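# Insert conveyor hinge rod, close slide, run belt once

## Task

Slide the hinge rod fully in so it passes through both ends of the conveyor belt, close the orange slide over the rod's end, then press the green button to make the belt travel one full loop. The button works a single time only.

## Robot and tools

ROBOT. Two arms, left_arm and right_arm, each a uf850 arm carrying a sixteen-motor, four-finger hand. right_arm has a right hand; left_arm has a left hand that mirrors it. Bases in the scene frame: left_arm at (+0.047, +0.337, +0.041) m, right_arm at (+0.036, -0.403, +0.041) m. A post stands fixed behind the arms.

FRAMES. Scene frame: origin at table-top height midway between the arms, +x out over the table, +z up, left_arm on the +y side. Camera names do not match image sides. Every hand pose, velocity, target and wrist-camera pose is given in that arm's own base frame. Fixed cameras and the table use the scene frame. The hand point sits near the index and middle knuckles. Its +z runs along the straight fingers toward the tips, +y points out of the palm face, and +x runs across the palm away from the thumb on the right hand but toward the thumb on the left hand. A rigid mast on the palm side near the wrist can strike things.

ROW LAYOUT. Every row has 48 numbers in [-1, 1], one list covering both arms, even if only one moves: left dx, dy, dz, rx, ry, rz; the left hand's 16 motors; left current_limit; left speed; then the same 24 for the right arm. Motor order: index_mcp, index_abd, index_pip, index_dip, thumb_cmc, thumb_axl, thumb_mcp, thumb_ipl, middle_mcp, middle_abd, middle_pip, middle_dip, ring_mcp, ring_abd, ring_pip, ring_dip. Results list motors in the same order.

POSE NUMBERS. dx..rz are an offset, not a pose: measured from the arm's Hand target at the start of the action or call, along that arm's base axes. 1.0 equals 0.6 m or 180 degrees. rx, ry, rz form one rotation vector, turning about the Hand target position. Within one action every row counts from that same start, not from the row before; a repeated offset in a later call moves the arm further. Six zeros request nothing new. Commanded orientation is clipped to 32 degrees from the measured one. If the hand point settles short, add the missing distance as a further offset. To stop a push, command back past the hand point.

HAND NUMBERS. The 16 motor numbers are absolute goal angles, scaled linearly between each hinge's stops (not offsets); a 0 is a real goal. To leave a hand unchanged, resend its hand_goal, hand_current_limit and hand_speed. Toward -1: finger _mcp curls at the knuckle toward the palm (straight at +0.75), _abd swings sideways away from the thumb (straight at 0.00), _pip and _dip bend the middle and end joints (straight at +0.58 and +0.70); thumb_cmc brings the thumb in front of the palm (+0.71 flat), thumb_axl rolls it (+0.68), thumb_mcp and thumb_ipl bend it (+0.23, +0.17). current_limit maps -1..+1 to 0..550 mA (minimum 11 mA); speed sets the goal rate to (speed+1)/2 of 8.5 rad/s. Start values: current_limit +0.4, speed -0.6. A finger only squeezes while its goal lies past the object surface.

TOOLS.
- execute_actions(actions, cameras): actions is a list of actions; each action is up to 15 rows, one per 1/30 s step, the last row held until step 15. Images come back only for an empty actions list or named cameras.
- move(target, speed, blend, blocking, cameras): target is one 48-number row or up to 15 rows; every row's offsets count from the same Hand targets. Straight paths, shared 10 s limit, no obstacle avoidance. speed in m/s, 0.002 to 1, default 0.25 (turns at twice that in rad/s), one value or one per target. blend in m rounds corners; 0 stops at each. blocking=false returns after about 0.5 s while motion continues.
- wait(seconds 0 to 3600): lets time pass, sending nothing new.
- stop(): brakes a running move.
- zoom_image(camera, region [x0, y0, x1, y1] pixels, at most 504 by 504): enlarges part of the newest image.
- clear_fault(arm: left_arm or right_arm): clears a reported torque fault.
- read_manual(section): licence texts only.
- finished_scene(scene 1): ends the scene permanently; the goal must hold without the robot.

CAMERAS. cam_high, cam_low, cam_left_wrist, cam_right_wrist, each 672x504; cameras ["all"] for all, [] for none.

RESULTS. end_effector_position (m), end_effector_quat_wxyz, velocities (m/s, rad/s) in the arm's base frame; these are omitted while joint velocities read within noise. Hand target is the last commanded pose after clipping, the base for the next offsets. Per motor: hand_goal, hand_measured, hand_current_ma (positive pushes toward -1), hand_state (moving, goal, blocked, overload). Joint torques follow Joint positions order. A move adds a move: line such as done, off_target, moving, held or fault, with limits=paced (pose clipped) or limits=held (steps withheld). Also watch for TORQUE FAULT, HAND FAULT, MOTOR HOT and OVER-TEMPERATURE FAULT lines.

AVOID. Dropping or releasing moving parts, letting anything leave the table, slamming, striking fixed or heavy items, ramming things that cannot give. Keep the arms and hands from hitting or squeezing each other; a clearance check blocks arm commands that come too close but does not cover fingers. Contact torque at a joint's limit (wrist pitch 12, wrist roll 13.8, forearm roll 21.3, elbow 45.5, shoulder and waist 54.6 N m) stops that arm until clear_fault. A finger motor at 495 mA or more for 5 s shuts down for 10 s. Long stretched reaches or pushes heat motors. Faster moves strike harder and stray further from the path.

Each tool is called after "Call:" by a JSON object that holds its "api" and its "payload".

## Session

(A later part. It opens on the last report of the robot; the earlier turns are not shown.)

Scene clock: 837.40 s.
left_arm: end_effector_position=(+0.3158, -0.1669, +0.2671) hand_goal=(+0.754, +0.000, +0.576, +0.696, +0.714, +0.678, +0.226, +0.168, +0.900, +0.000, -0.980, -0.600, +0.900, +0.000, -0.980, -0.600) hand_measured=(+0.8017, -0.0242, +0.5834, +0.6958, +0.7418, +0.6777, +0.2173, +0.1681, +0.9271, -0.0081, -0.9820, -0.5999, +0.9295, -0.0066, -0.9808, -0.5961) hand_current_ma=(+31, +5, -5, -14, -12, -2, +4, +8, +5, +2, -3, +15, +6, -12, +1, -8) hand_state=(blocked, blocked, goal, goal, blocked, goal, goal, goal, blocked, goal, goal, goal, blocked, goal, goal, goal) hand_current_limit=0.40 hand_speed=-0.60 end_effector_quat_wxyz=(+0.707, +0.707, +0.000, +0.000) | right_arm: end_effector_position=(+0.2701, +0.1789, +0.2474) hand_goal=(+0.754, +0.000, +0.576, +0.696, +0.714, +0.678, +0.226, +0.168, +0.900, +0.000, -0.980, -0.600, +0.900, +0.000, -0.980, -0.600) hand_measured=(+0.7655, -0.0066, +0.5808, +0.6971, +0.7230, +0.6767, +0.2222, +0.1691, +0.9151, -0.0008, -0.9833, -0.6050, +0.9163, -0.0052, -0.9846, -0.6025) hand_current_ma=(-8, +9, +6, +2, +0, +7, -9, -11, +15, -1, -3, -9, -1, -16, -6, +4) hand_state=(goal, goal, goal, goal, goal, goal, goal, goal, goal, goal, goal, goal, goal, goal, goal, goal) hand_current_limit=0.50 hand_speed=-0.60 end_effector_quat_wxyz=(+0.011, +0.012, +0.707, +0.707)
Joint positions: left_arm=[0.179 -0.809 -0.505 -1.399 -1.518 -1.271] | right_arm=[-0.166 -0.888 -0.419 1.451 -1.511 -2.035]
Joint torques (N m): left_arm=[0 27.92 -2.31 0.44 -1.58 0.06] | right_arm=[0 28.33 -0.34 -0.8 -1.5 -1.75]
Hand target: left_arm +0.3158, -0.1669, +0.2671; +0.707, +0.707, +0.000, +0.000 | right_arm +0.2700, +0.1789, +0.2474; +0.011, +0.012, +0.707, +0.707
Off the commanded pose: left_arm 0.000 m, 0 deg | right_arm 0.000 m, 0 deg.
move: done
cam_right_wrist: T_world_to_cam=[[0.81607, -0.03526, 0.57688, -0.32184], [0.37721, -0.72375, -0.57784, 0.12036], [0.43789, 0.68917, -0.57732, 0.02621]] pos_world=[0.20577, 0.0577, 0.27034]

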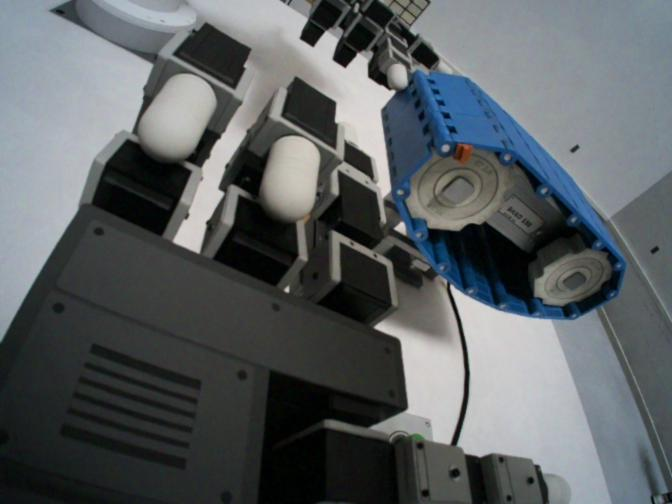

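Call:
{"api": "move", "payload": {"target": [[0,0,0,0,0,0,0.754,0,0.576,0.696,0.714,0.678,0.226,0.168,0.9,0,-0.98,-0.6,0.9,0,-0.98,-0.6,0.4,-0.6,-0.002,-0.0667,0,0,0,0,0.754,0,0.576,0.696,0.714,0.678,0.226,0.168,0.9,0,-0.98,-0.6,0.9,0,-0.98,-0.6,0.5,-0.6],[0,0,0,0,0,0,0.754,0,0.576,0.696,0.714,0.678,0.226,0.168,0.9,0,-0.98,-0.6,0.9,0,-0.98,-0.6,0.4,-0.6,0.1668,-0.0717,0.0747,0,0,0,0.754,0,0.576,0.696,0.714,0.678,0.226,0.168,0.9,0,-0.98,-0.6,0.9,0,-0.98,-0.6,0.5,-0.6],[0,0,0,0,0,0,0.754,0,0.576,0.696,0.714,0.678,0.226,0.168,0.9,0,-0.98,-0.6,0.9,0,-0.98,-0.6,0.4,-0.6,0.1682,-0.025,0.0747,0,0,0,0.754,0,0.576,0.696,0.714,0.678,0.226,0.168,0.9,0,-0.98,-0.6,0.9,0,-0.98,-0.6,0.5,-0.6]], "cameras": ["cam_right_wrist","cam_left_wrist"], "speed": 0.1, "blend": 0.005}}

Call:
{"api": "zoom_image", "payload": {"camera": "cam_right_wrist", "region": [290, 60, 390, 160]}}

Call:
{"api": "zoom_image", "payload": {"camera": "cam_left_wrist", "region": [270, 40, 370, 140]}}

Scene clock: 917.20 s.
left_arm: end_effector_position=(+0.3158, -0.1669, +0.2671) hand_goal=(+0.754, +0.000, +0.576, +0.696, +0.714, +0.678, +0.226, +0.168, +0.900, +0.000, -0.980, -0.600, +0.900, +0.000, -0.980, -0.600) hand_measured=(+0.8017, -0.0242, +0.5834, +0.6971, +0.7418, +0.6777, +0.2173, +0.1681, +0.9271, -0.0081, -0.9820, -0.5999, +0.9295, -0.0081, -0.9808, -0.5974) hand_current_ma=(+21, -4, -1, -3, +4, +15, +7, +16, +6, +3, +17, -3, -7, -9, -13, +16) hand_state=(blocked, blocked, goal, goal, blocked, goal, goal, goal, blocked, goal, goal, goal, blocked, goal, goal, goal) hand_current_limit=0.40 hand_speed=-0.60 end_effector_quat_wxyz=(+0.707, +0.707, +0.000, +0.000) | right_arm: end_effector_position=(+0.3710, +0.1639, +0.2922) hand_goal=(+0.754, +0.000, +0.576, +0.696, +0.714, +0.678, +0.226, +0.168, +0.900, +0.000, -0.980, -0.600, +0.900, +0.000, -0.980, -0.600) hand_measured=(+0.7655, -0.0008, +0.5808, +0.6958, +0.7230, +0.6777, +0.2222, +0.1681, +0.9151, +0.0051, -0.9846, -0.6050, +0.9163, -0.0008, -0.9846, -0.6025) hand_current_ma=(-7, -4, -3, -6, -9, +12, -9, -7, +7, +12, -6, -8, +15, -15, -5, -8) hand_state=(goal, goal, goal, goal, goal, goal, goal, goal, goal, goal, goal, goal, goal, goal, goal, goal) hand_current_limit=0.50 hand_speed=-0.60 end_effector_quat_wxyz=(+0.011, +0.012, +0.707, +0.707)
Joint positions: left_arm=[0.179 -0.809 -0.505 -1.399 -1.518 -1.271] | right_arm=[-0.16 -0.743 -0.587 1.443 -1.551 -1.724]
Joint torques (N m): left_arm=[0 27.92 -2.31 0.44 -1.58 0.06] | right_arm=[0 31.3 -6.91 -0.28 -1.66 -1.51]
Hand target: left_arm +0.3158, -0.1669, +0.2671; +0.707, +0.707, +0.000, +0.000 | right_arm +0.3710, +0.1639, +0.2922; +0.011, +0.012, +0.707, +0.707
Off the commanded pose: left_arm 0.000 m, 0 deg | right_arm 0.000 m, 0 deg.
move: done
cam_left_wrist: T_world_to_cam=[[-0.75609, -0.00955, -0.6544, 0.38302], [0.4646, 0.6964, -0.54697, 0.07662], [0.46094, -0.71759, -0.5221, 0.00115]] pos_world=[0.25347, -0.04888, 0.29315]
cam_right_wrist: T_world_to_cam=[[0.81607, -0.03526, 0.57688, -0.43056], [0.37721, -0.72375, -0.57784, 0.09733], [0.43789, 0.68917, -0.57732, 0.01822]] pos_world=[0.30667, 0.0427, 0.31514]
Images, in order (width x height): cam_left_wrist 672x504, cam_right_wrist 672x504.

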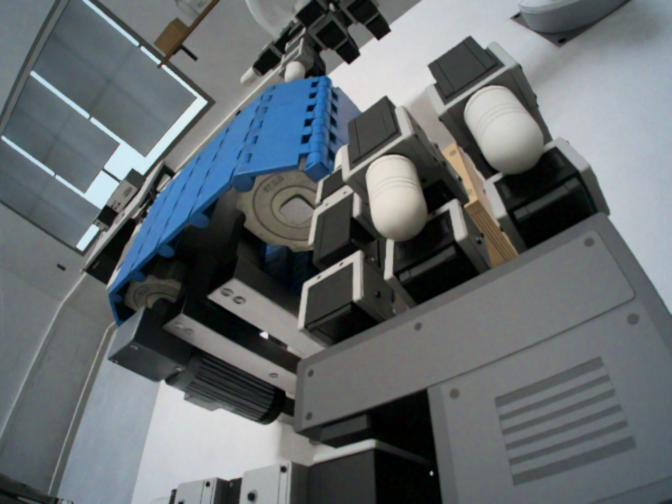

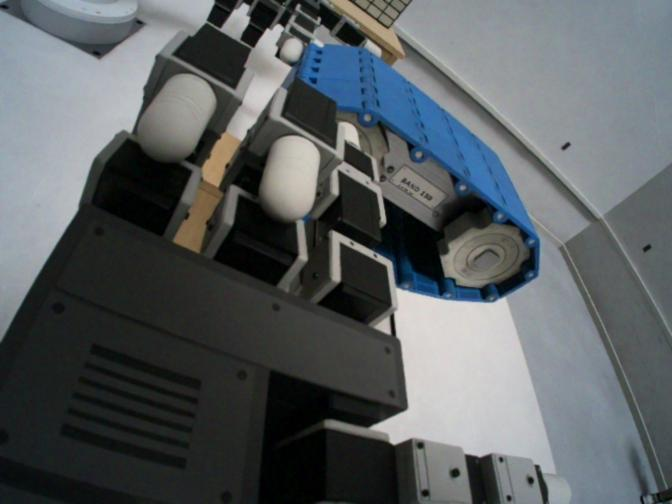

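Scaled by 5.040 from the camera's image (finer frame: 960x720).

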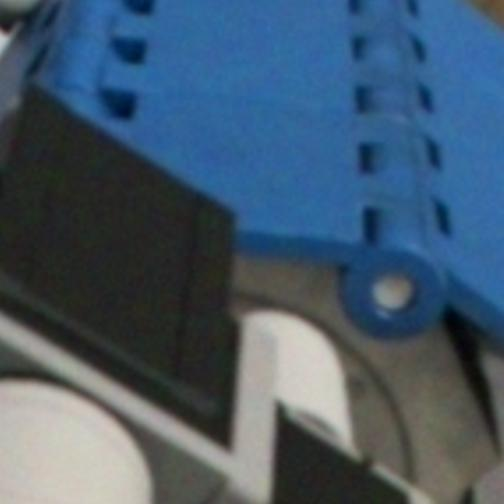

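Scaled by 5.040 from the camera's image (finer frame: 960x720).

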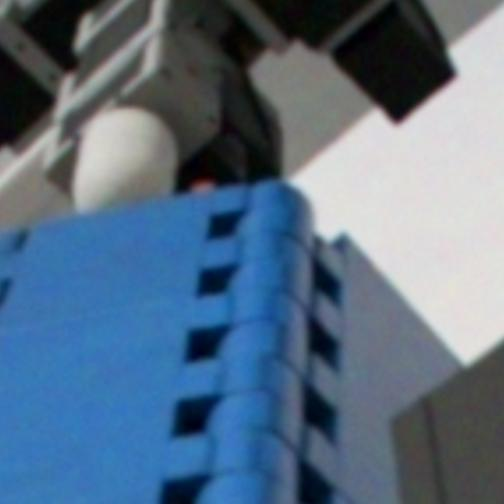

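Call:
{"api": "move", "payload": {"target": [0,0,0,0,0,0,0.754,0,0.576,0.696,0.714,0.678,0.226,0.168,0.9,0,-0.98,-0.6,0.9,0,-0.98,-0.6,0.4,-0.6,0.0009,0.03,0,0,0,0,0.754,0,0.576,0.696,0.714,0.678,0.226,0.168,0.9,0,-0.98,-0.6,0.9,0,-0.98,-0.6,0.5,-0.6], "cameras": ["cam_right_wrist","cam_left_wrist"], "speed": 0.04}}

Call:
{"api": "zoom_image", "payload": {"camera": "cam_right_wrist", "region": [290, 60, 390, 160]}}

Call:
{"api": "zoom_image", "payload": {"camera": "cam_left_wrist", "region": [270, 40, 370, 140]}}

Scene clock: 938.07 s.
left_arm: end_effector_position=(+0.3158, -0.1669, +0.2671) hand_goal=(+0.754, +0.000, +0.576, +0.696, +0.714, +0.678, +0.226, +0.168, +0.900, +0.000, -0.980, -0.600, +0.900, +0.000, -0.980, -0.600) hand_measured=(+0.8017, -0.0242, +0.5834, +0.6958, +0.7418, +0.6777, +0.2173, +0.1681, +0.9271, -0.0081, -0.9820, -0.5999, +0.9295, -0.0081, -0.9820, -0.5974) hand_current_ma=(+20, -4, -1, +9, +9, +10, +12, +10, +16, -3, +14, +15, +7, -14, -9, +16) hand_state=(blocked, blocked, goal, goal, blocked, goal, goal, goal, blocked, goal, goal, goal, blocked, goal, goal, goal) hand_current_limit=0.40 hand_speed=-0.60 end_effector_quat_wxyz=(+0.707, +0.707, +0.000, +0.000) | right_arm: end_effector_position=(+0.3715, +0.1819, +0.2922) hand_goal=(+0.754, +0.000, +0.576, +0.696, +0.714, +0.678, +0.226, +0.168, +0.900, +0.000, -0.980, -0.600, +0.900, +0.000, -0.980, -0.600) hand_measured=(+0.7655, -0.0008, +0.5808, +0.6971, +0.7230, +0.6777, +0.2222, +0.1681, +0.9151, +0.0051, -0.9833, -0.6050, +0.9175, -0.0023, -0.9846, -0.6012) hand_current_ma=(-3, -2, +11, -7, -9, +9, -1, -8, +4, -12, -12, -12, +4, -9, -10, +13) hand_state=(goal, goal, goal, goal, goal, goal, goal, goal, goal, goal, goal, goal, goal, goal, goal, goal) hand_current_limit=0.50 hand_speed=-0.60 end_effector_quat_wxyz=(+0.011, +0.012, +0.707, +0.707)
Joint positions: left_arm=[0.179 -0.809 -0.505 -1.399 -1.518 -1.271] | right_arm=[-0.108 -0.742 -0.582 1.495 -1.559 -1.729]
Joint torques (N m): left_arm=[0 27.92 -2.31 0.44 -1.58 0.06] | right_arm=[0 31.3 -6.93 -0.28 -7.55 -1.47]
Hand target: left_arm +0.3158, -0.1669, +0.2671; +0.707, +0.707, +0.000, +0.000 | right_arm +0.3715, +0.1819, +0.2922; +0.011, +0.012, +0.707, +0.707
Off the commanded pose: left_arm 0.000 m, 0 deg | right_arm 0.000 m, 0 deg.
move: done
cam_left_wrist: T_world_to_cam=[[-0.75609, -0.00955, -0.6544, 0.38302], [0.4646, 0.6964, -0.54697, 0.07662], [0.46094, -0.71759, -0.5221, 0.00115]] pos_world=[0.25347, -0.04888, 0.29315]
cam_right_wrist: T_world_to_cam=[[0.81607, -0.03526, 0.57688, -0.43041], [0.37721, -0.72375, -0.57784, 0.11013], [0.43789, 0.68917, -0.57732, 0.00556]] pos_world=[0.30727, 0.0607, 0.31514]
Images, in order (width x height): cam_left_wrist 672x504, cam_right_wrist 672x504.

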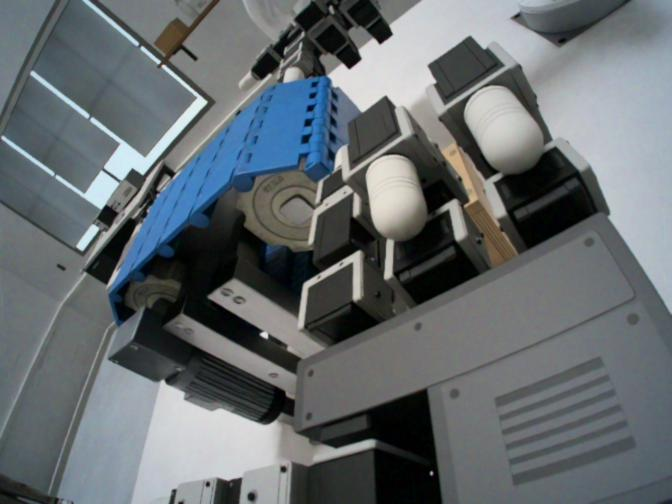

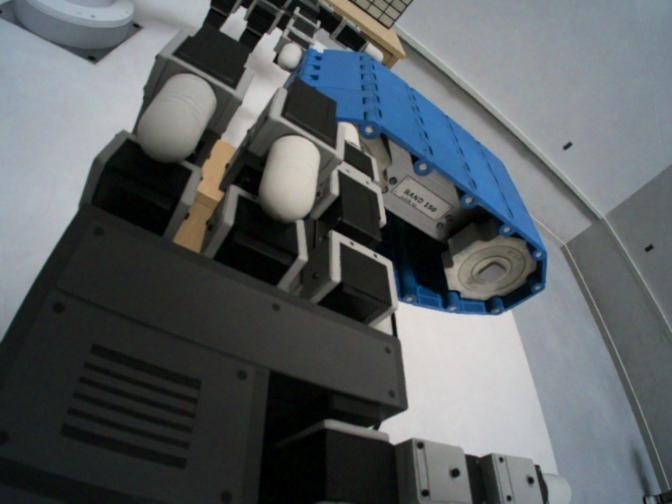

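Scaled by 5.040 from the camera's image (finer frame: 960x720).

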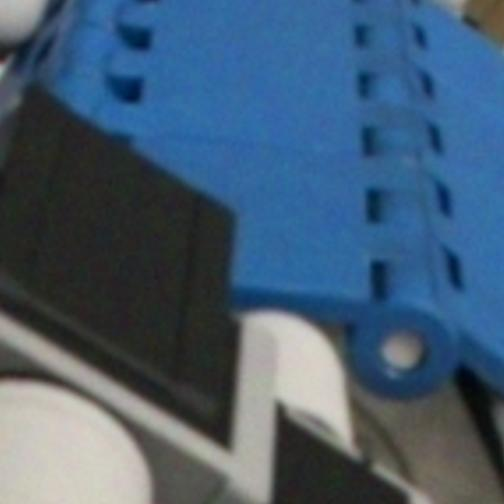

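Scaled by 5.040 from the camera's image (finer frame: 960x720).

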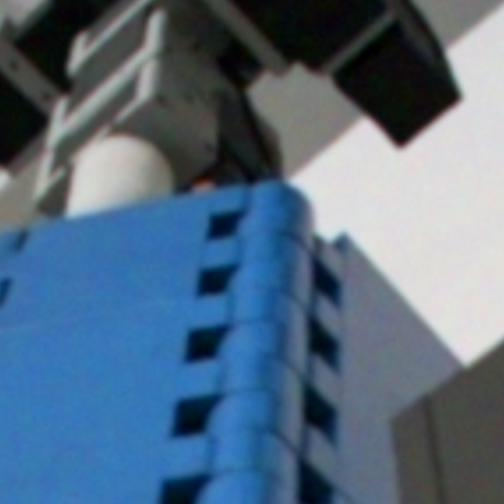

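Call:
{"api": "move", "payload": {"target": [[0,0,0,0,0,0,0.754,0,0.576,0.696,0.714,0.678,0.226,0.168,0.9,0,-0.98,-0.6,0.9,0,-0.98,-0.6,0.4,-0.6,0.0025,0,-0.0043,0,0,0,0.754,0,0.576,0.696,0.714,0.678,0.226,0.168,0.9,0,-0.98,-0.6,0.9,0,-0.98,-0.6,0.5,-0.6],[0,0,0,0,0,0,0.754,0,0.576,0.696,0.714,0.678,0.226,0.168,0.9,0,-0.98,-0.6,0.9,0,-0.98,-0.6,0.4,-0.6,0.0025,0.0033,-0.0043,0,0,0,0.754,0,0.576,0.696,0.714,0.678,0.226,0.168,0.9,0,-0.98,-0.6,0.9,0,-0.98,-0.6,0.5,-0.6],[0,0,0,0,0,0,0.754,0,0.576,0.696,0.714,0.678,0.226,0.168,0.9,0,-0.98,-0.6,0.9,0,-0.98,-0.6,0.4,-0.6,-0.009,0.0037,-0.011,0,0,0,0.754,0,0.576,0.696,0.714,0.678,0.226,0.168,0.9,0,-0.98,-0.6,0.9,0,-0.98,-0.6,0.5,-0.6]], "cameras": ["cam_right_wrist","cam_left_wrist"], "speed": 0.02}}

Call:
{"api": "zoom_image", "payload": {"camera": "cam_left_wrist", "region": [270, 40, 370, 140]}}

Scene clock: 959.93 s.
left_arm: end_effector_position=(+0.3158, -0.1669, +0.2671) hand_goal=(+0.754, +0.000, +0.576, +0.696, +0.714, +0.678, +0.226, +0.168, +0.900, +0.000, -0.980, -0.600, +0.900, +0.000, -0.980, -0.600) hand_measured=(+0.8017, -0.0257, +0.5834, +0.6958, +0.7418, +0.6767, +0.2173, +0.1681, +0.9271, -0.0081, -0.9820, -0.5999, +0.9295, -0.0081, -0.9820, -0.5961) hand_current_ma=(+22, -14, +6, -9, +11, +12, +9, +25, +5, -3, -3, +9, +1, -11, -2, -18) hand_state=(blocked, blocked, goal, goal, blocked, goal, goal, goal, blocked, goal, goal, goal, blocked, goal, goal, goal) hand_current_limit=0.40 hand_speed=-0.60 end_effector_quat_wxyz=(+0.707, +0.707, +0.000, +0.000) | right_arm: end_effector_position=(+0.3661, +0.1841, +0.2856) hand_goal=(+0.754, +0.000, +0.576, +0.696, +0.714, +0.678, +0.226, +0.168, +0.900, +0.000, -0.980, -0.600, +0.900, +0.000, -0.980, -0.600) hand_measured=(+0.7655, -0.0008, +0.5795, +0.6958, +0.7230, +0.6777, +0.2232, +0.1681, +0.9151, +0.0051, -0.9846, -0.6050, +0.9175, -0.0023, -0.9833, -0.6012) hand_current_ma=(+2, +12, +12, +3, -10, +5, -8, -10, +13, -1, -6, -3, +1, -6, +3, -3) hand_state=(goal, goal, goal, goal, goal, goal, goal, goal, goal, goal, goal, goal, goal, goal, goal, goal) hand_current_limit=0.50 hand_speed=-0.60 end_effector_quat_wxyz=(+0.011, +0.012, +0.707, +0.707)
Joint positions: left_arm=[0.179 -0.809 -0.505 -1.399 -1.518 -1.271] | right_arm=[-0.104 -0.76 -0.576 1.5 -1.558 -1.753]
Joint torques (N m): left_arm=[0 27.92 -2.31 0.44 -1.58 0.06] | right_arm=[0 31.29 -6.45 -0.32 -1.65 -1.42]
Hand target: left_arm +0.3158, -0.1669, +0.2671; +0.707, +0.707, +0.000, +0.000 | right_arm +0.3661, +0.1841, +0.2856; +0.011, +0.012, +0.707, +0.707
Off the commanded pose: left_arm 0.000 m, 0 deg | right_arm 0.000 m, 0 deg.
move: done
cam_left_wrist: T_world_to_cam=[[-0.75609, -0.00955, -0.6544, 0.38302], [0.4646, 0.6964, -0.54697, 0.07662], [0.46094, -0.71759, -0.5221, 0.00115]] pos_world=[0.25347, -0.04888, 0.29315]
cam_right_wrist: T_world_to_cam=[[0.81607, -0.03526, 0.57688, -0.42212], [0.37724, -0.72369, -0.57789, 0.11002], [0.43786, 0.68922, -0.57728, 0.00252]] pos_world=[0.30187, 0.063, 0.30854]
Images, in order (width x height): cam_left_wrist 672x504, cam_right_wrist 672x504.

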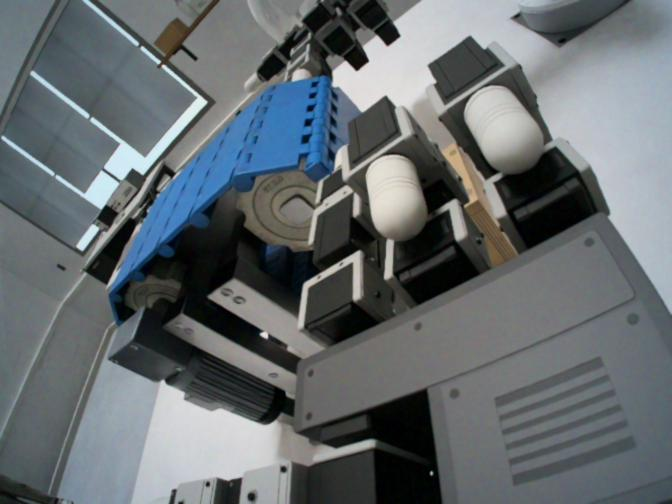

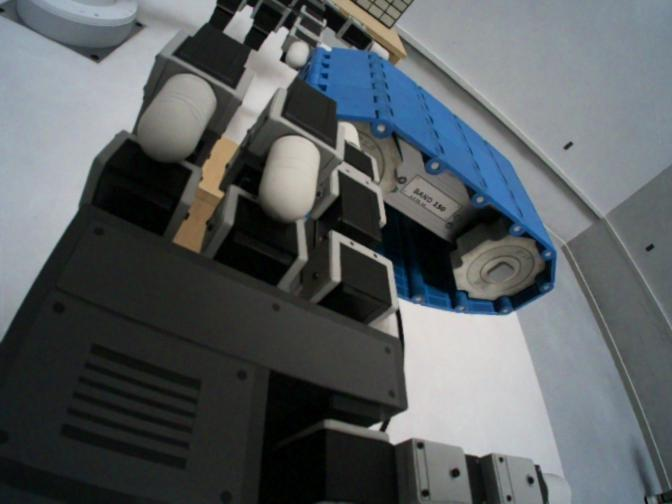

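Scaled by 5.040 from the camera's image (finer frame: 960x720).

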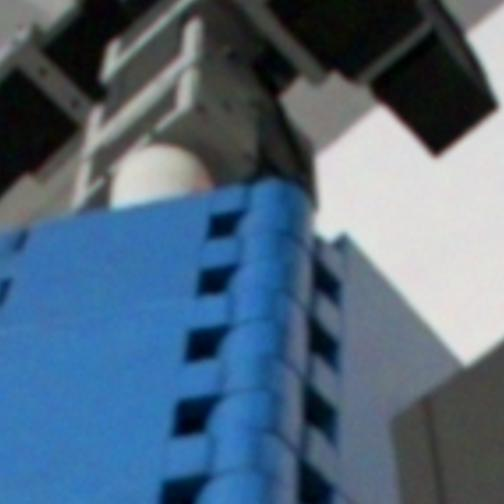

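Call:
{"api": "move", "payload": {"target": [0,0,0,0,0,0,0.754,0,0.576,0.696,0.714,0.678,0.226,0.168,0.9,0,-0.98,-0.6,0.9,0,-0.98,-0.6,0.4,-0.6,-0.0087,0.0003,-0.005,0,0,0,0.754,0,0.576,0.696,0.714,0.678,0.226,0.168,0.9,0,-0.98,-0.6,0.9,0,-0.98,-0.6,0.5,-0.6], "cameras": ["cam_right_wrist","cam_left_wrist"], "speed": 0.02}}

Call:
{"api": "zoom_image", "payload": {"camera": "cam_left_wrist", "region": [270, 40, 370, 140]}}

Call:
{"api": "zoom_image", "payload": {"camera": "cam_right_wrist", "region": [290, 40, 390, 140]}}

Scene clock: 970.13 s.
left_arm: end_effector_position=(+0.3158, -0.1669, +0.2671) hand_goal=(+0.754, +0.000, +0.576, +0.696, +0.714, +0.678, +0.226, +0.168, +0.900, +0.000, -0.980, -0.600, +0.900, +0.000, -0.980, -0.600) hand_measured=(+0.8017, -0.0257, +0.5834, +0.6958, +0.7418, +0.6767, +0.2173, +0.1681, +0.9259, -0.0081, -0.9820, -0.5999, +0.9295, -0.0081, -0.9820, -0.5974) hand_current_ma=(+24, +2, +1, -8, -7, -3, -3, +19, +10, -7, +12, +12, +5, -3, +9, +15) hand_state=(blocked, blocked, goal, goal, blocked, goal, goal, goal, blocked, goal, goal, goal, blocked, goal, goal, goal) hand_current_limit=0.40 hand_speed=-0.60 end_effector_quat_wxyz=(+0.707, +0.707, +0.000, +0.000) | right_arm: end_effector_position=(+0.3609, +0.1843, +0.2826) hand_goal=(+0.754, +0.000, +0.576, +0.696, +0.714, +0.678, +0.226, +0.168, +0.900, +0.000, -0.980, -0.600, +0.900, +0.000, -0.980, -0.600) hand_measured=(+0.7583, +0.0402, +0.5693, +0.6907, +0.7242, +0.6777, +0.2222, +0.1672, +0.9163, +0.0051, -0.9846, -0.6063, +0.9163, -0.0023, -0.9846, -0.6025) hand_current_ma=(-4, +28, +0, -4, -5, +11, -18, -12, +8, -6, -14, -8, +3, -10, -11, -3) hand_state=(goal, blocked, goal, goal, goal, goal, goal, goal, goal, goal, goal, goal, goal, goal, goal, goal) hand_current_limit=0.50 hand_speed=-0.60 end_effector_quat_wxyz=(+0.011, +0.012, +0.707, +0.707)
Joint positions: left_arm=[0.179 -0.809 -0.505 -1.399 -1.518 -1.271] | right_arm=[-0.105 -0.767 -0.567 1.499 -1.557 -1.769]
Joint torques (N m): left_arm=[0 27.92 -2.31 0.44 -1.58 0.06] | right_arm=[0 31.15 -6.12 -0.34 -1.65 -1.55]
Hand target: left_arm +0.3158, -0.1669, +0.2671; +0.707, +0.707, +0.000, +0.000 | right_arm +0.3609, +0.1843, +0.2826; +0.011, +0.012, +0.707, +0.707
Off the commanded pose: left_arm 0.000 m, 0 deg | right_arm 0.000 m, 0 deg.
move: done
cam_left_wrist: T_world_to_cam=[[-0.75609, -0.00955, -0.6544, 0.38302], [0.4646, 0.6964, -0.54697, 0.07662], [0.46094, -0.71759, -0.5221, 0.00115]] pos_world=[0.25347, -0.04888, 0.29315]
cam_right_wrist: T_world_to_cam=[[0.81607, -0.03526, 0.57688, -0.41613], [0.37721, -0.72375, -0.57784, 0.11039], [0.43789, 0.68917, -0.57732, 0.00293]] pos_world=[0.29667, 0.0632, 0.30554]
Images, in order (width x height): cam_left_wrist 672x504, cam_right_wrist 672x504.

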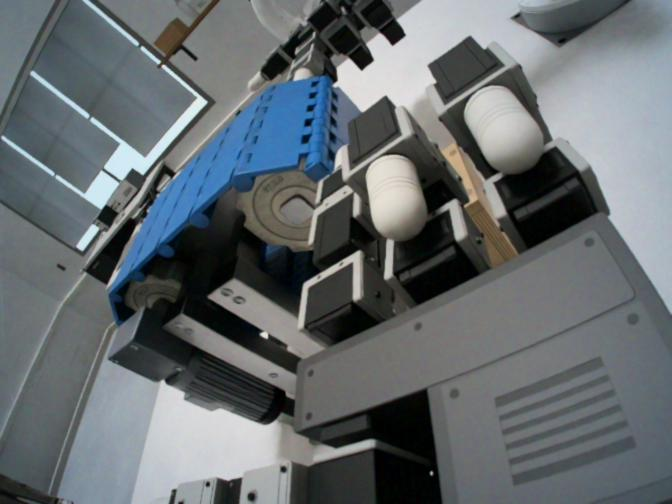

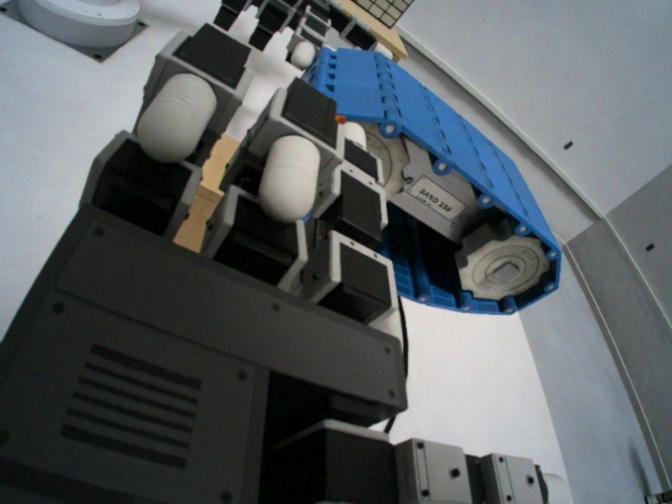

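Scaled by 5.040 from the camera's image (finer frame: 960x720).

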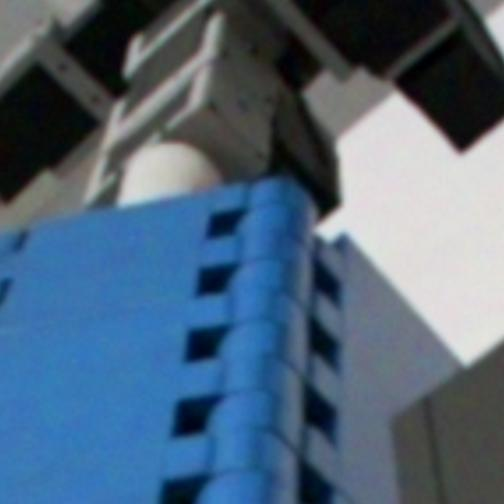

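Scaled by 5.040 from the camera's image (finer frame: 960x720).

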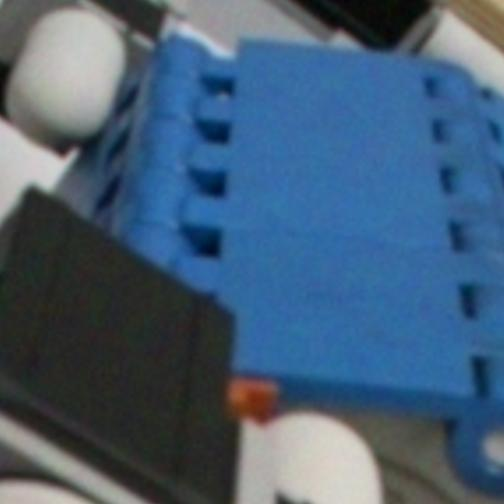

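Call:
{"api": "move", "payload": {"target": [0,0,0,0,0,0,0.754,0,0.576,0.696,0.714,0.678,0.226,0.168,0.9,0,-0.98,-0.6,0.9,0,-0.98,-0.6,0.4,-0.6,0,0,0,0,0,0,0.754,-0.1,0.576,0.696,0.714,0.678,0.226,0.168,0.9,0,-0.98,-0.6,0.9,0,-0.98,-0.6,0.5,-0.8], "cameras": ["cam_right_wrist","cam_left_wrist"], "speed": 0.02}}

Call:
{"api": "zoom_image", "payload": {"camera": "cam_left_wrist", "region": [270, 40, 370, 140]}}

Call:
{"api": "zoom_image", "payload": {"camera": "cam_right_wrist", "region": [290, 40, 390, 140]}}

Scene clock: 980.77 s.
left_arm: end_effector_position=(+0.3158, -0.1669, +0.2671) hand_goal=(+0.754, +0.000, +0.576, +0.696, +0.714, +0.678, +0.226, +0.168, +0.900, +0.000, -0.980, -0.600, +0.900, +0.000, -0.980, -0.600) hand_measured=(+0.8017, -0.0242, +0.5834, +0.6958, +0.7418, +0.6777, +0.2173, +0.1681, +0.9271, -0.0081, -0.9820, -0.6012, +0.9295, -0.0081, -0.9808, -0.5961) hand_current_ma=(+16, -2, +3, -13, -11, +11, -2, +9, +5, -18, +12, +13, -2, +0, -10, -6) hand_state=(blocked, blocked, goal, goal, blocked, goal, goal, goal, blocked, goal, goal, goal, blocked, goal, goal, goal) hand_current_limit=0.40 hand_speed=-0.60 end_effector_quat_wxyz=(+0.707, +0.707, +0.000, +0.000) | right_arm: end_effector_position=(+0.3609, +0.1843, +0.2826) hand_goal=(+0.754, -0.100, +0.576, +0.696, +0.714, +0.678, +0.226, +0.168, +0.900, +0.000, -0.980, -0.600, +0.900, +0.000, -0.980, -0.600) hand_measured=(+0.7559, +0.0314, +0.5680, +0.6907, +0.7242, +0.6767, +0.2222, +0.1681, +0.9139, +0.0051, -0.9859, -0.6050, +0.9163, -0.0023, -0.9846, -0.6025) hand_current_ma=(+4, +125, +5, -1, +3, +11, -3, -8, +2, -6, -27, -12, +3, -12, +2, +7) hand_state=(goal, blocked, goal, goal, goal, goal, goal, goal, goal, goal, goal, goal, goal, goal, goal, goal) hand_current_limit=0.50 hand_speed=-0.80 end_effector_quat_wxyz=(+0.011, +0.012, +0.707, +0.707)
Joint positions: left_arm=[0.179 -0.809 -0.505 -1.399 -1.518 -1.271] | right_arm=[-0.105 -0.767 -0.567 1.499 -1.557 -1.769]
Joint torques (N m): left_arm=[0 27.92 -2.31 0.44 -1.58 0.06] | right_arm=[0 31.15 -6.12 -0.34 -1.65 -0.07]
Hand target: left_arm +0.3158, -0.1669, +0.2671; +0.707, +0.707, +0.000, +0.000 | right_arm +0.3609, +0.1843, +0.2826; +0.011, +0.012, +0.707, +0.707
Off the commanded pose: left_arm 0.000 m, 0 deg | right_arm 0.000 m, 0 deg.
move: done
cam_left_wrist: T_world_to_cam=[[-0.75609, -0.00955, -0.6544, 0.38302], [0.4646, 0.6964, -0.54697, 0.07662], [0.46094, -0.71759, -0.5221, 0.00115]] pos_world=[0.25347, -0.04888, 0.29315]
cam_right_wrist: T_world_to_cam=[[0.81607, -0.03526, 0.57688, -0.41605], [0.37721, -0.72375, -0.57784, 0.11042], [0.43789, 0.68917, -0.57732, 0.00298]] pos_world=[0.29657, 0.0632, 0.30554]
Images, in order (width x height): cam_left_wrist 672x504, cam_right_wrist 672x504.

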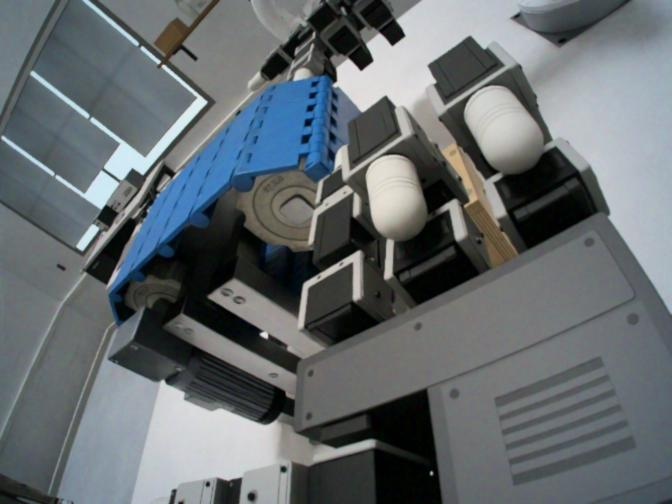

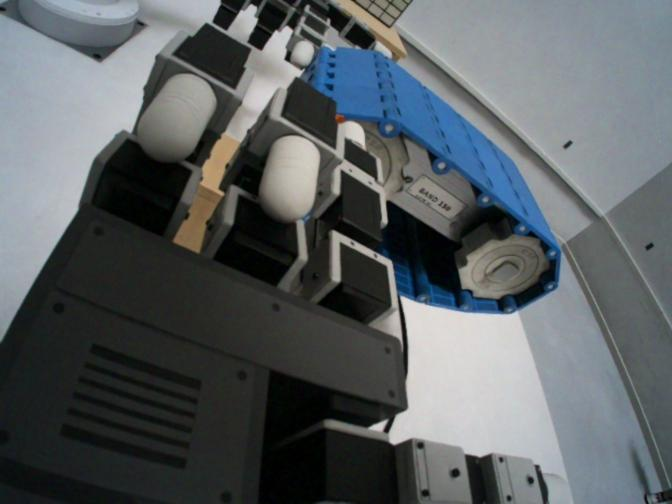

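Scaled by 5.040 from the camera's image (finer frame: 960x720).

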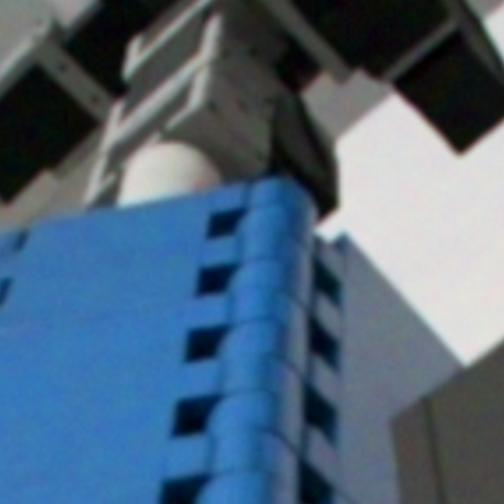

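Scaled by 5.040 from the camera's image (finer frame: 960x720).

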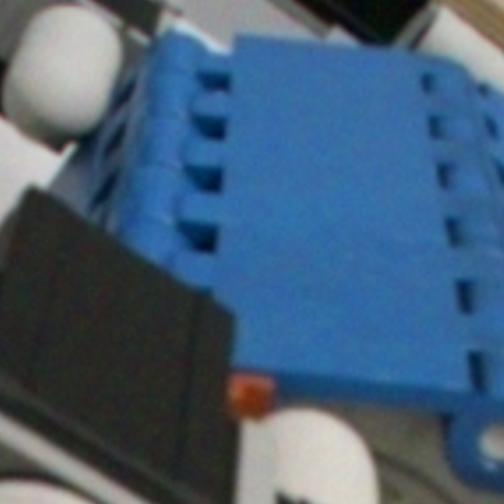

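Call:
{"api": "move", "payload": {"target": [0,0,0,0,0,0,0.754,0,0.576,0.696,0.714,0.678,0.226,0.168,0.9,0,-0.98,-0.6,0.9,0,-0.98,-0.6,0.4,-0.6,0,0,0,0,0,0,0.754,-0.3,0.576,0.696,0.714,0.678,0.226,0.168,0.9,0,-0.98,-0.6,0.9,0,-0.98,-0.6,0.5,-0.8], "cameras": ["cam_right_wrist","cam_left_wrist"], "speed": 0.02}}

Call:
{"api": "zoom_image", "payload": {"camera": "cam_left_wrist", "region": [270, 40, 370, 140]}}

Call:
{"api": "zoom_image", "payload": {"camera": "cam_right_wrist", "region": [290, 40, 390, 140]}}

Scene clock: 989.57 s.
left_arm: end_effector_position=(+0.3158, -0.1669, +0.2671) hand_goal=(+0.754, +0.000, +0.576, +0.696, +0.714, +0.678, +0.226, +0.168, +0.900, +0.000, -0.980, -0.600, +0.900, +0.000, -0.980, -0.600) hand_measured=(+0.8017, -0.0242, +0.5834, +0.6958, +0.7418, +0.6777, +0.2173, +0.1672, +0.9271, -0.0081, -0.9820, -0.6012, +0.9295, -0.0081, -0.9820, -0.5974) hand_current_ma=(+25, -12, +1, +10, +6, +10, +7, +7, +1, -4, +19, +24, -3, -5, +4, +7) hand_state=(blocked, blocked, goal, goal, blocked, goal, goal, goal, blocked, goal, goal, goal, blocked, goal, goal, goal) hand_current_limit=0.40 hand_speed=-0.60 end_effector_quat_wxyz=(+0.707, +0.707, +0.000, +0.000) | right_arm: end_effector_position=(+0.3609, +0.1843, +0.2826) hand_goal=(+0.754, -0.300, +0.576, +0.696, +0.714, +0.678, +0.226, +0.168, +0.900, +0.000, -0.980, -0.600, +0.900, +0.000, -0.980, -0.600) hand_measured=(+0.7474, -0.0682, +0.5680, +0.6907, +0.7230, +0.6767, +0.2252, +0.1672, +0.9151, +0.0051, -0.9846, -0.6063, +0.9175, -0.0008, -0.9846, -0.6025) hand_current_ma=(-1, +289, +11, -2, -11, -1, -2, +0, +11, -6, -7, -8, +15, +5, +1, +6) hand_state=(goal, blocked, goal, goal, goal, goal, goal, goal, goal, goal, goal, goal, goal, goal, goal, goal) hand_current_limit=0.50 hand_speed=-0.80 end_effector_quat_wxyz=(+0.011, +0.012, +0.707, +0.707)
Joint positions: left_arm=[0.179 -0.809 -0.505 -1.399 -1.518 -1.271] | right_arm=[-0.105 -0.767 -0.567 1.499 -1.557 -1.769]
Joint torques (N m): left_arm=[0 27.92 -2.31 0.44 -1.58 0.06] | right_arm=[0 31.16 -6.13 -0.34 -1.65 -0.06]
Hand target: left_arm +0.3158, -0.1669, +0.2671; +0.707, +0.707, +0.000, +0.000 | right_arm +0.3609, +0.1843, +0.2826; +0.011, +0.012, +0.707, +0.707
Off the commanded pose: left_arm 0.000 m, 0 deg | right_arm 0.000 m, 0 deg.
move: done
cam_left_wrist: T_world_to_cam=[[-0.75609, -0.00955, -0.6544, 0.38302], [0.4646, 0.6964, -0.54697, 0.07662], [0.46094, -0.71759, -0.5221, 0.00115]] pos_world=[0.25347, -0.04888, 0.29315]
cam_right_wrist: T_world_to_cam=[[0.8161, -0.03532, 0.57684, -0.41613], [0.37715, -0.72374, -0.57789, 0.11042], [0.43789, 0.68917, -0.57732, 0.00293]] pos_world=[0.29667, 0.0632, 0.30554]
Images, in order (width x height): cam_left_wrist 672x504, cam_right_wrist 672x504.

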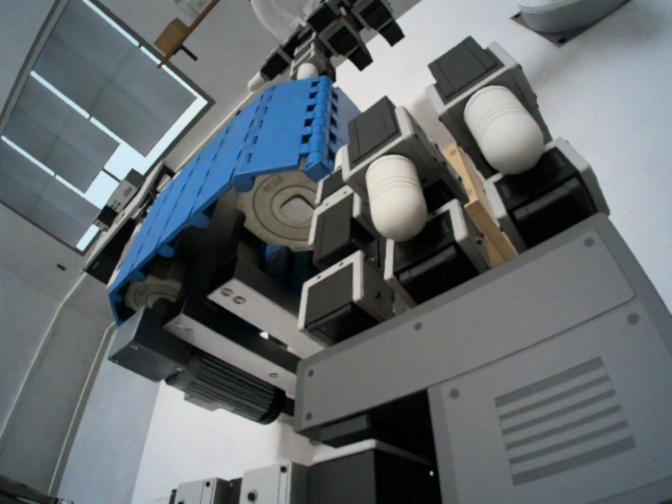

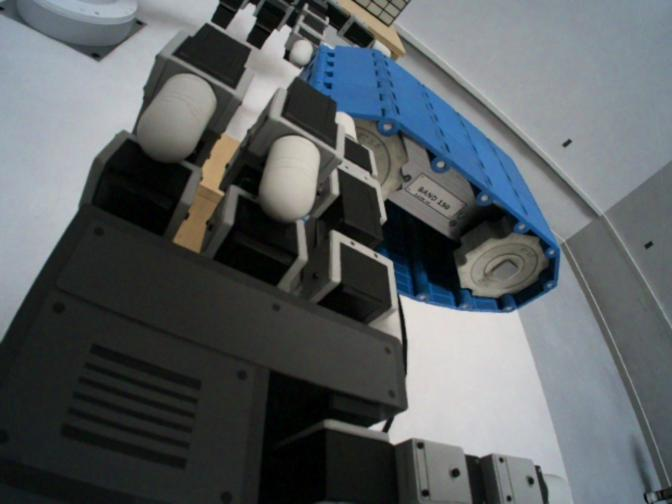

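Scaled by 5.040 from the camera's image (finer frame: 960x720).

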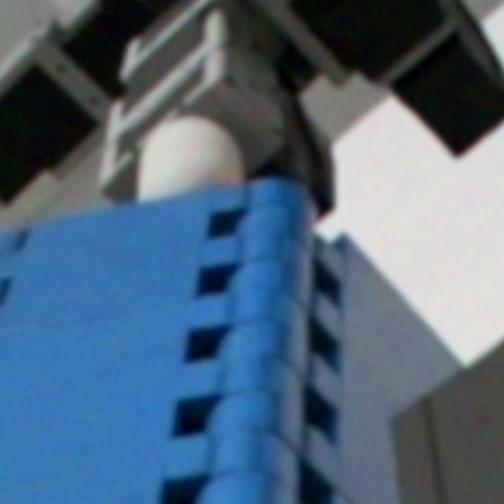

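Scaled by 5.040 from the camera's image (finer frame: 960x720).

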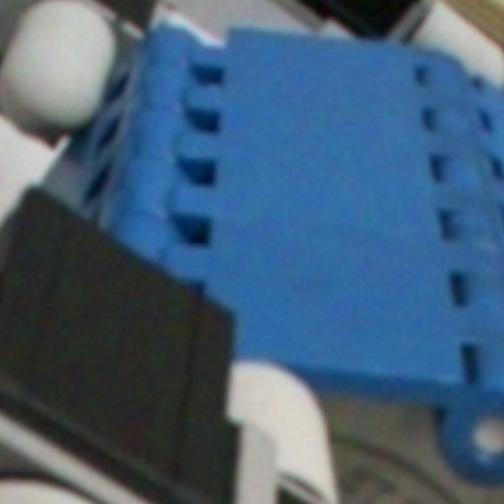

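Call:
{"api": "move", "payload": {"target": [[0,0,0,0,0,0,0.754,0,0.576,0.696,0.714,0.678,0.226,0.168,0.9,0,-0.98,-0.6,0.9,0,-0.98,-0.6,0.4,-0.6,-0.0025,-0.0833,0,0,0,0,0.754,-0.3,0.576,0.696,0.714,0.678,0.226,0.168,0.9,0,-0.98,-0.6,0.9,0,-0.98,-0.6,0.5,-0.8],[0,0,0,0,0,0,0.754,0,0.576,0.696,0.714,0.678,0.226,0.168,0.9,0,-0.98,-0.6,0.9,0,-0.98,-0.6,0.4,-0.6,-0.15,-0.0333,-0.05,0,0,0,0.754,0,0.576,0.696,0.714,0.678,0.226,0.168,0.9,0,-0.98,-0.6,0.9,0,-0.98,-0.6,0.5,-0.8]], "cameras": ["cam_right_wrist","cam_left_wrist"], "speed": 0.1}}

Call:
{"api": "zoom_image", "payload": {"camera": "cam_right_wrist", "region": [410, 80, 480, 150]}}

Call:
{"api": "zoom_image", "payload": {"camera": "cam_left_wrist", "region": [270, 40, 370, 140]}}

Scene clock: 1003.97 s.
left_arm: end_effector_position=(+0.3158, -0.1669, +0.2671) hand_goal=(+0.754, +0.000, +0.576, +0.696, +0.714, +0.678, +0.226, +0.168, +0.900, +0.000, -0.980, -0.600, +0.900, +0.000, -0.980, -0.600) hand_measured=(+0.8017, -0.0242, +0.5834, +0.6958, +0.7418, +0.6777, +0.2173, +0.1681, +0.9271, -0.0081, -0.9820, -0.6012, +0.9295, -0.0081, -0.9808, -0.5974) hand_current_ma=(+14, +4, +2, -10, +3, +13, -5, +5, +2, -1, +6, +11, +3, -21, +3, +8) hand_state=(blocked, blocked, goal, goal, blocked, goal, goal, goal, blocked, goal, goal, goal, blocked, goal, goal, goal) hand_current_limit=0.40 hand_speed=-0.60 end_effector_quat_wxyz=(+0.707, +0.707, +0.000, +0.000) | right_arm: end_effector_position=(+0.2709, +0.1643, +0.2526) hand_goal=(+0.754, +0.000, +0.576, +0.696, +0.714, +0.678, +0.226, +0.168, +0.900, +0.000, -0.980, -0.600, +0.900, +0.000, -0.980, -0.600) hand_measured=(+0.7631, +0.0036, +0.5795, +0.6971, +0.7242, +0.6777, +0.2272, +0.1681, +0.9151, +0.0051, -0.9833, -0.6063, +0.9175, +0.0007, -0.9846, -0.6025) hand_current_ma=(-12, +8, +2, -4, -14, -7, -15, -7, +16, +1, -5, -3, +12, -5, -1, +5) hand_state=(goal, goal, goal, goal, goal, goal, goal, goal, goal, goal, goal, goal, goal, goal, goal, goal) hand_current_limit=0.50 hand_speed=-0.80 end_effector_quat_wxyz=(+0.011, +0.012, +0.707, +0.707)
Joint positions: left_arm=[0.179 -0.809 -0.505 -1.399 -1.518 -1.271] | right_arm=[-0.223 -0.867 -0.417 1.397 -1.488 -2.012]
Joint torques (N m): left_arm=[0 27.92 -2.31 0.44 -1.58 0.06] | right_arm=[0 28.17 -0.67 -0.78 -1.52 -0.06]
Hand target: left_arm +0.3158, -0.1669, +0.2671; +0.707, +0.707, +0.000, +0.000 | right_arm +0.2709, +0.1643, +0.2526; +0.011, +0.012, +0.707, +0.707
Off the commanded pose: left_arm 0.000 m, 0 deg | right_arm 0.000 m, 0 deg.
move: done
cam_left_wrist: T_world_to_cam=[[-0.75609, -0.00955, -0.6544, 0.38302], [0.4646, 0.6964, -0.54697, 0.07662], [0.46094, -0.71759, -0.5221, 0.00115]] pos_world=[0.25347, -0.04888, 0.29315]
cam_right_wrist: T_world_to_cam=[[0.81607, -0.03526, 0.57688, -0.32601], [0.37721, -0.72375, -0.57784, 0.11256], [0.43789, 0.68917, -0.57732, 0.03885]] pos_world=[0.20657, 0.0432, 0.27554]
Images, in order (width x height): cam_left_wrist 672x504, cam_right_wrist 672x504.

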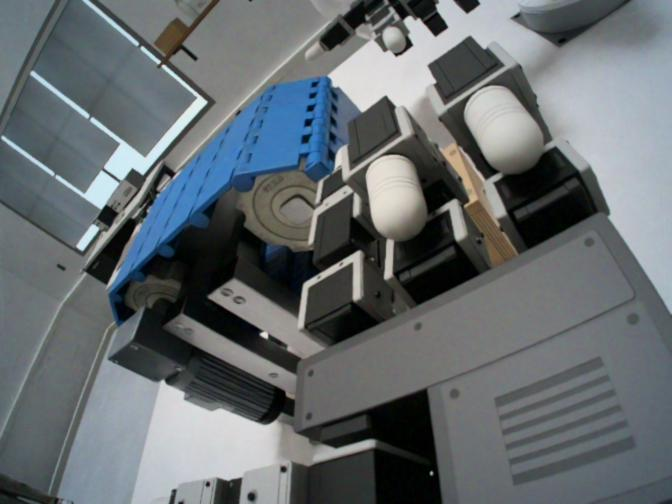

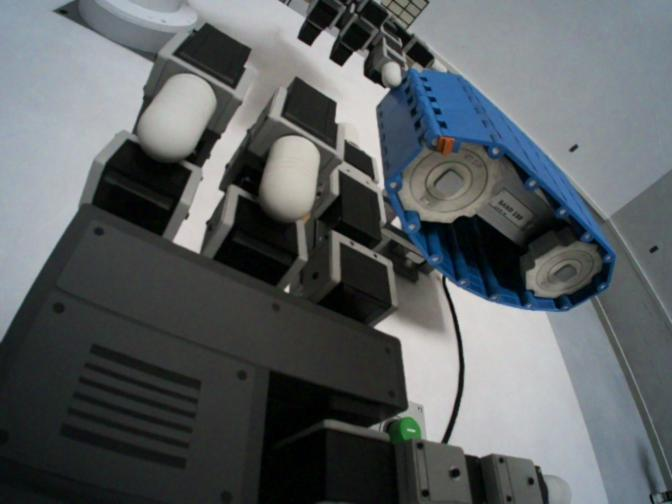

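Scaled by 7.200 from the camera's image (finer frame: 960x720).

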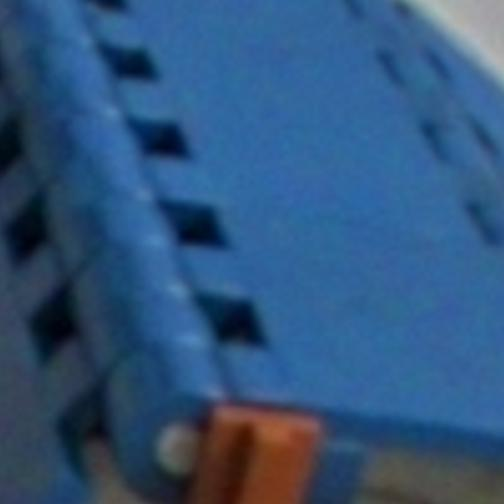

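Scaled by 5.040 from the camera's image (finer frame: 960x720).

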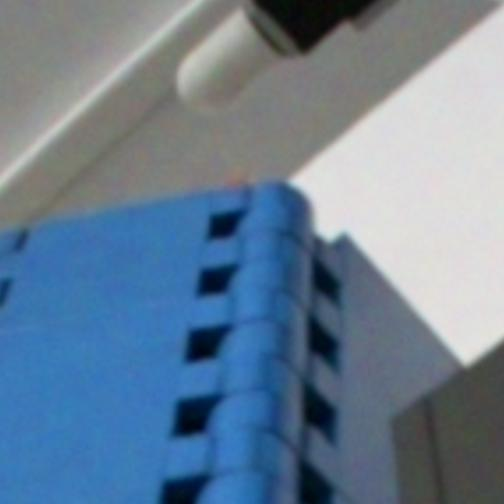

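Call:
{"api": "zoom_image", "payload": {"camera": "cam_right_wrist", "region": [415, 115, 475, 175]}}

Scaled by 8.400 from the camera's image (finer frame: 960x720).

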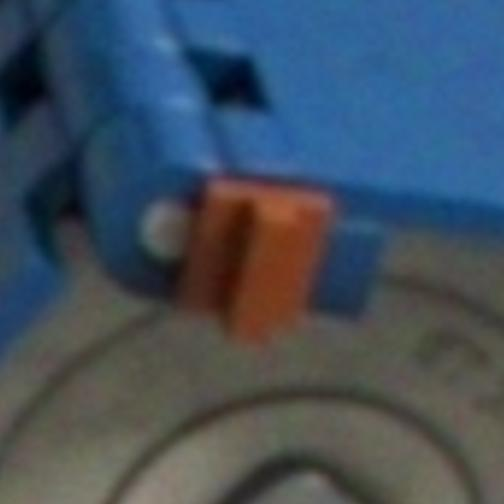

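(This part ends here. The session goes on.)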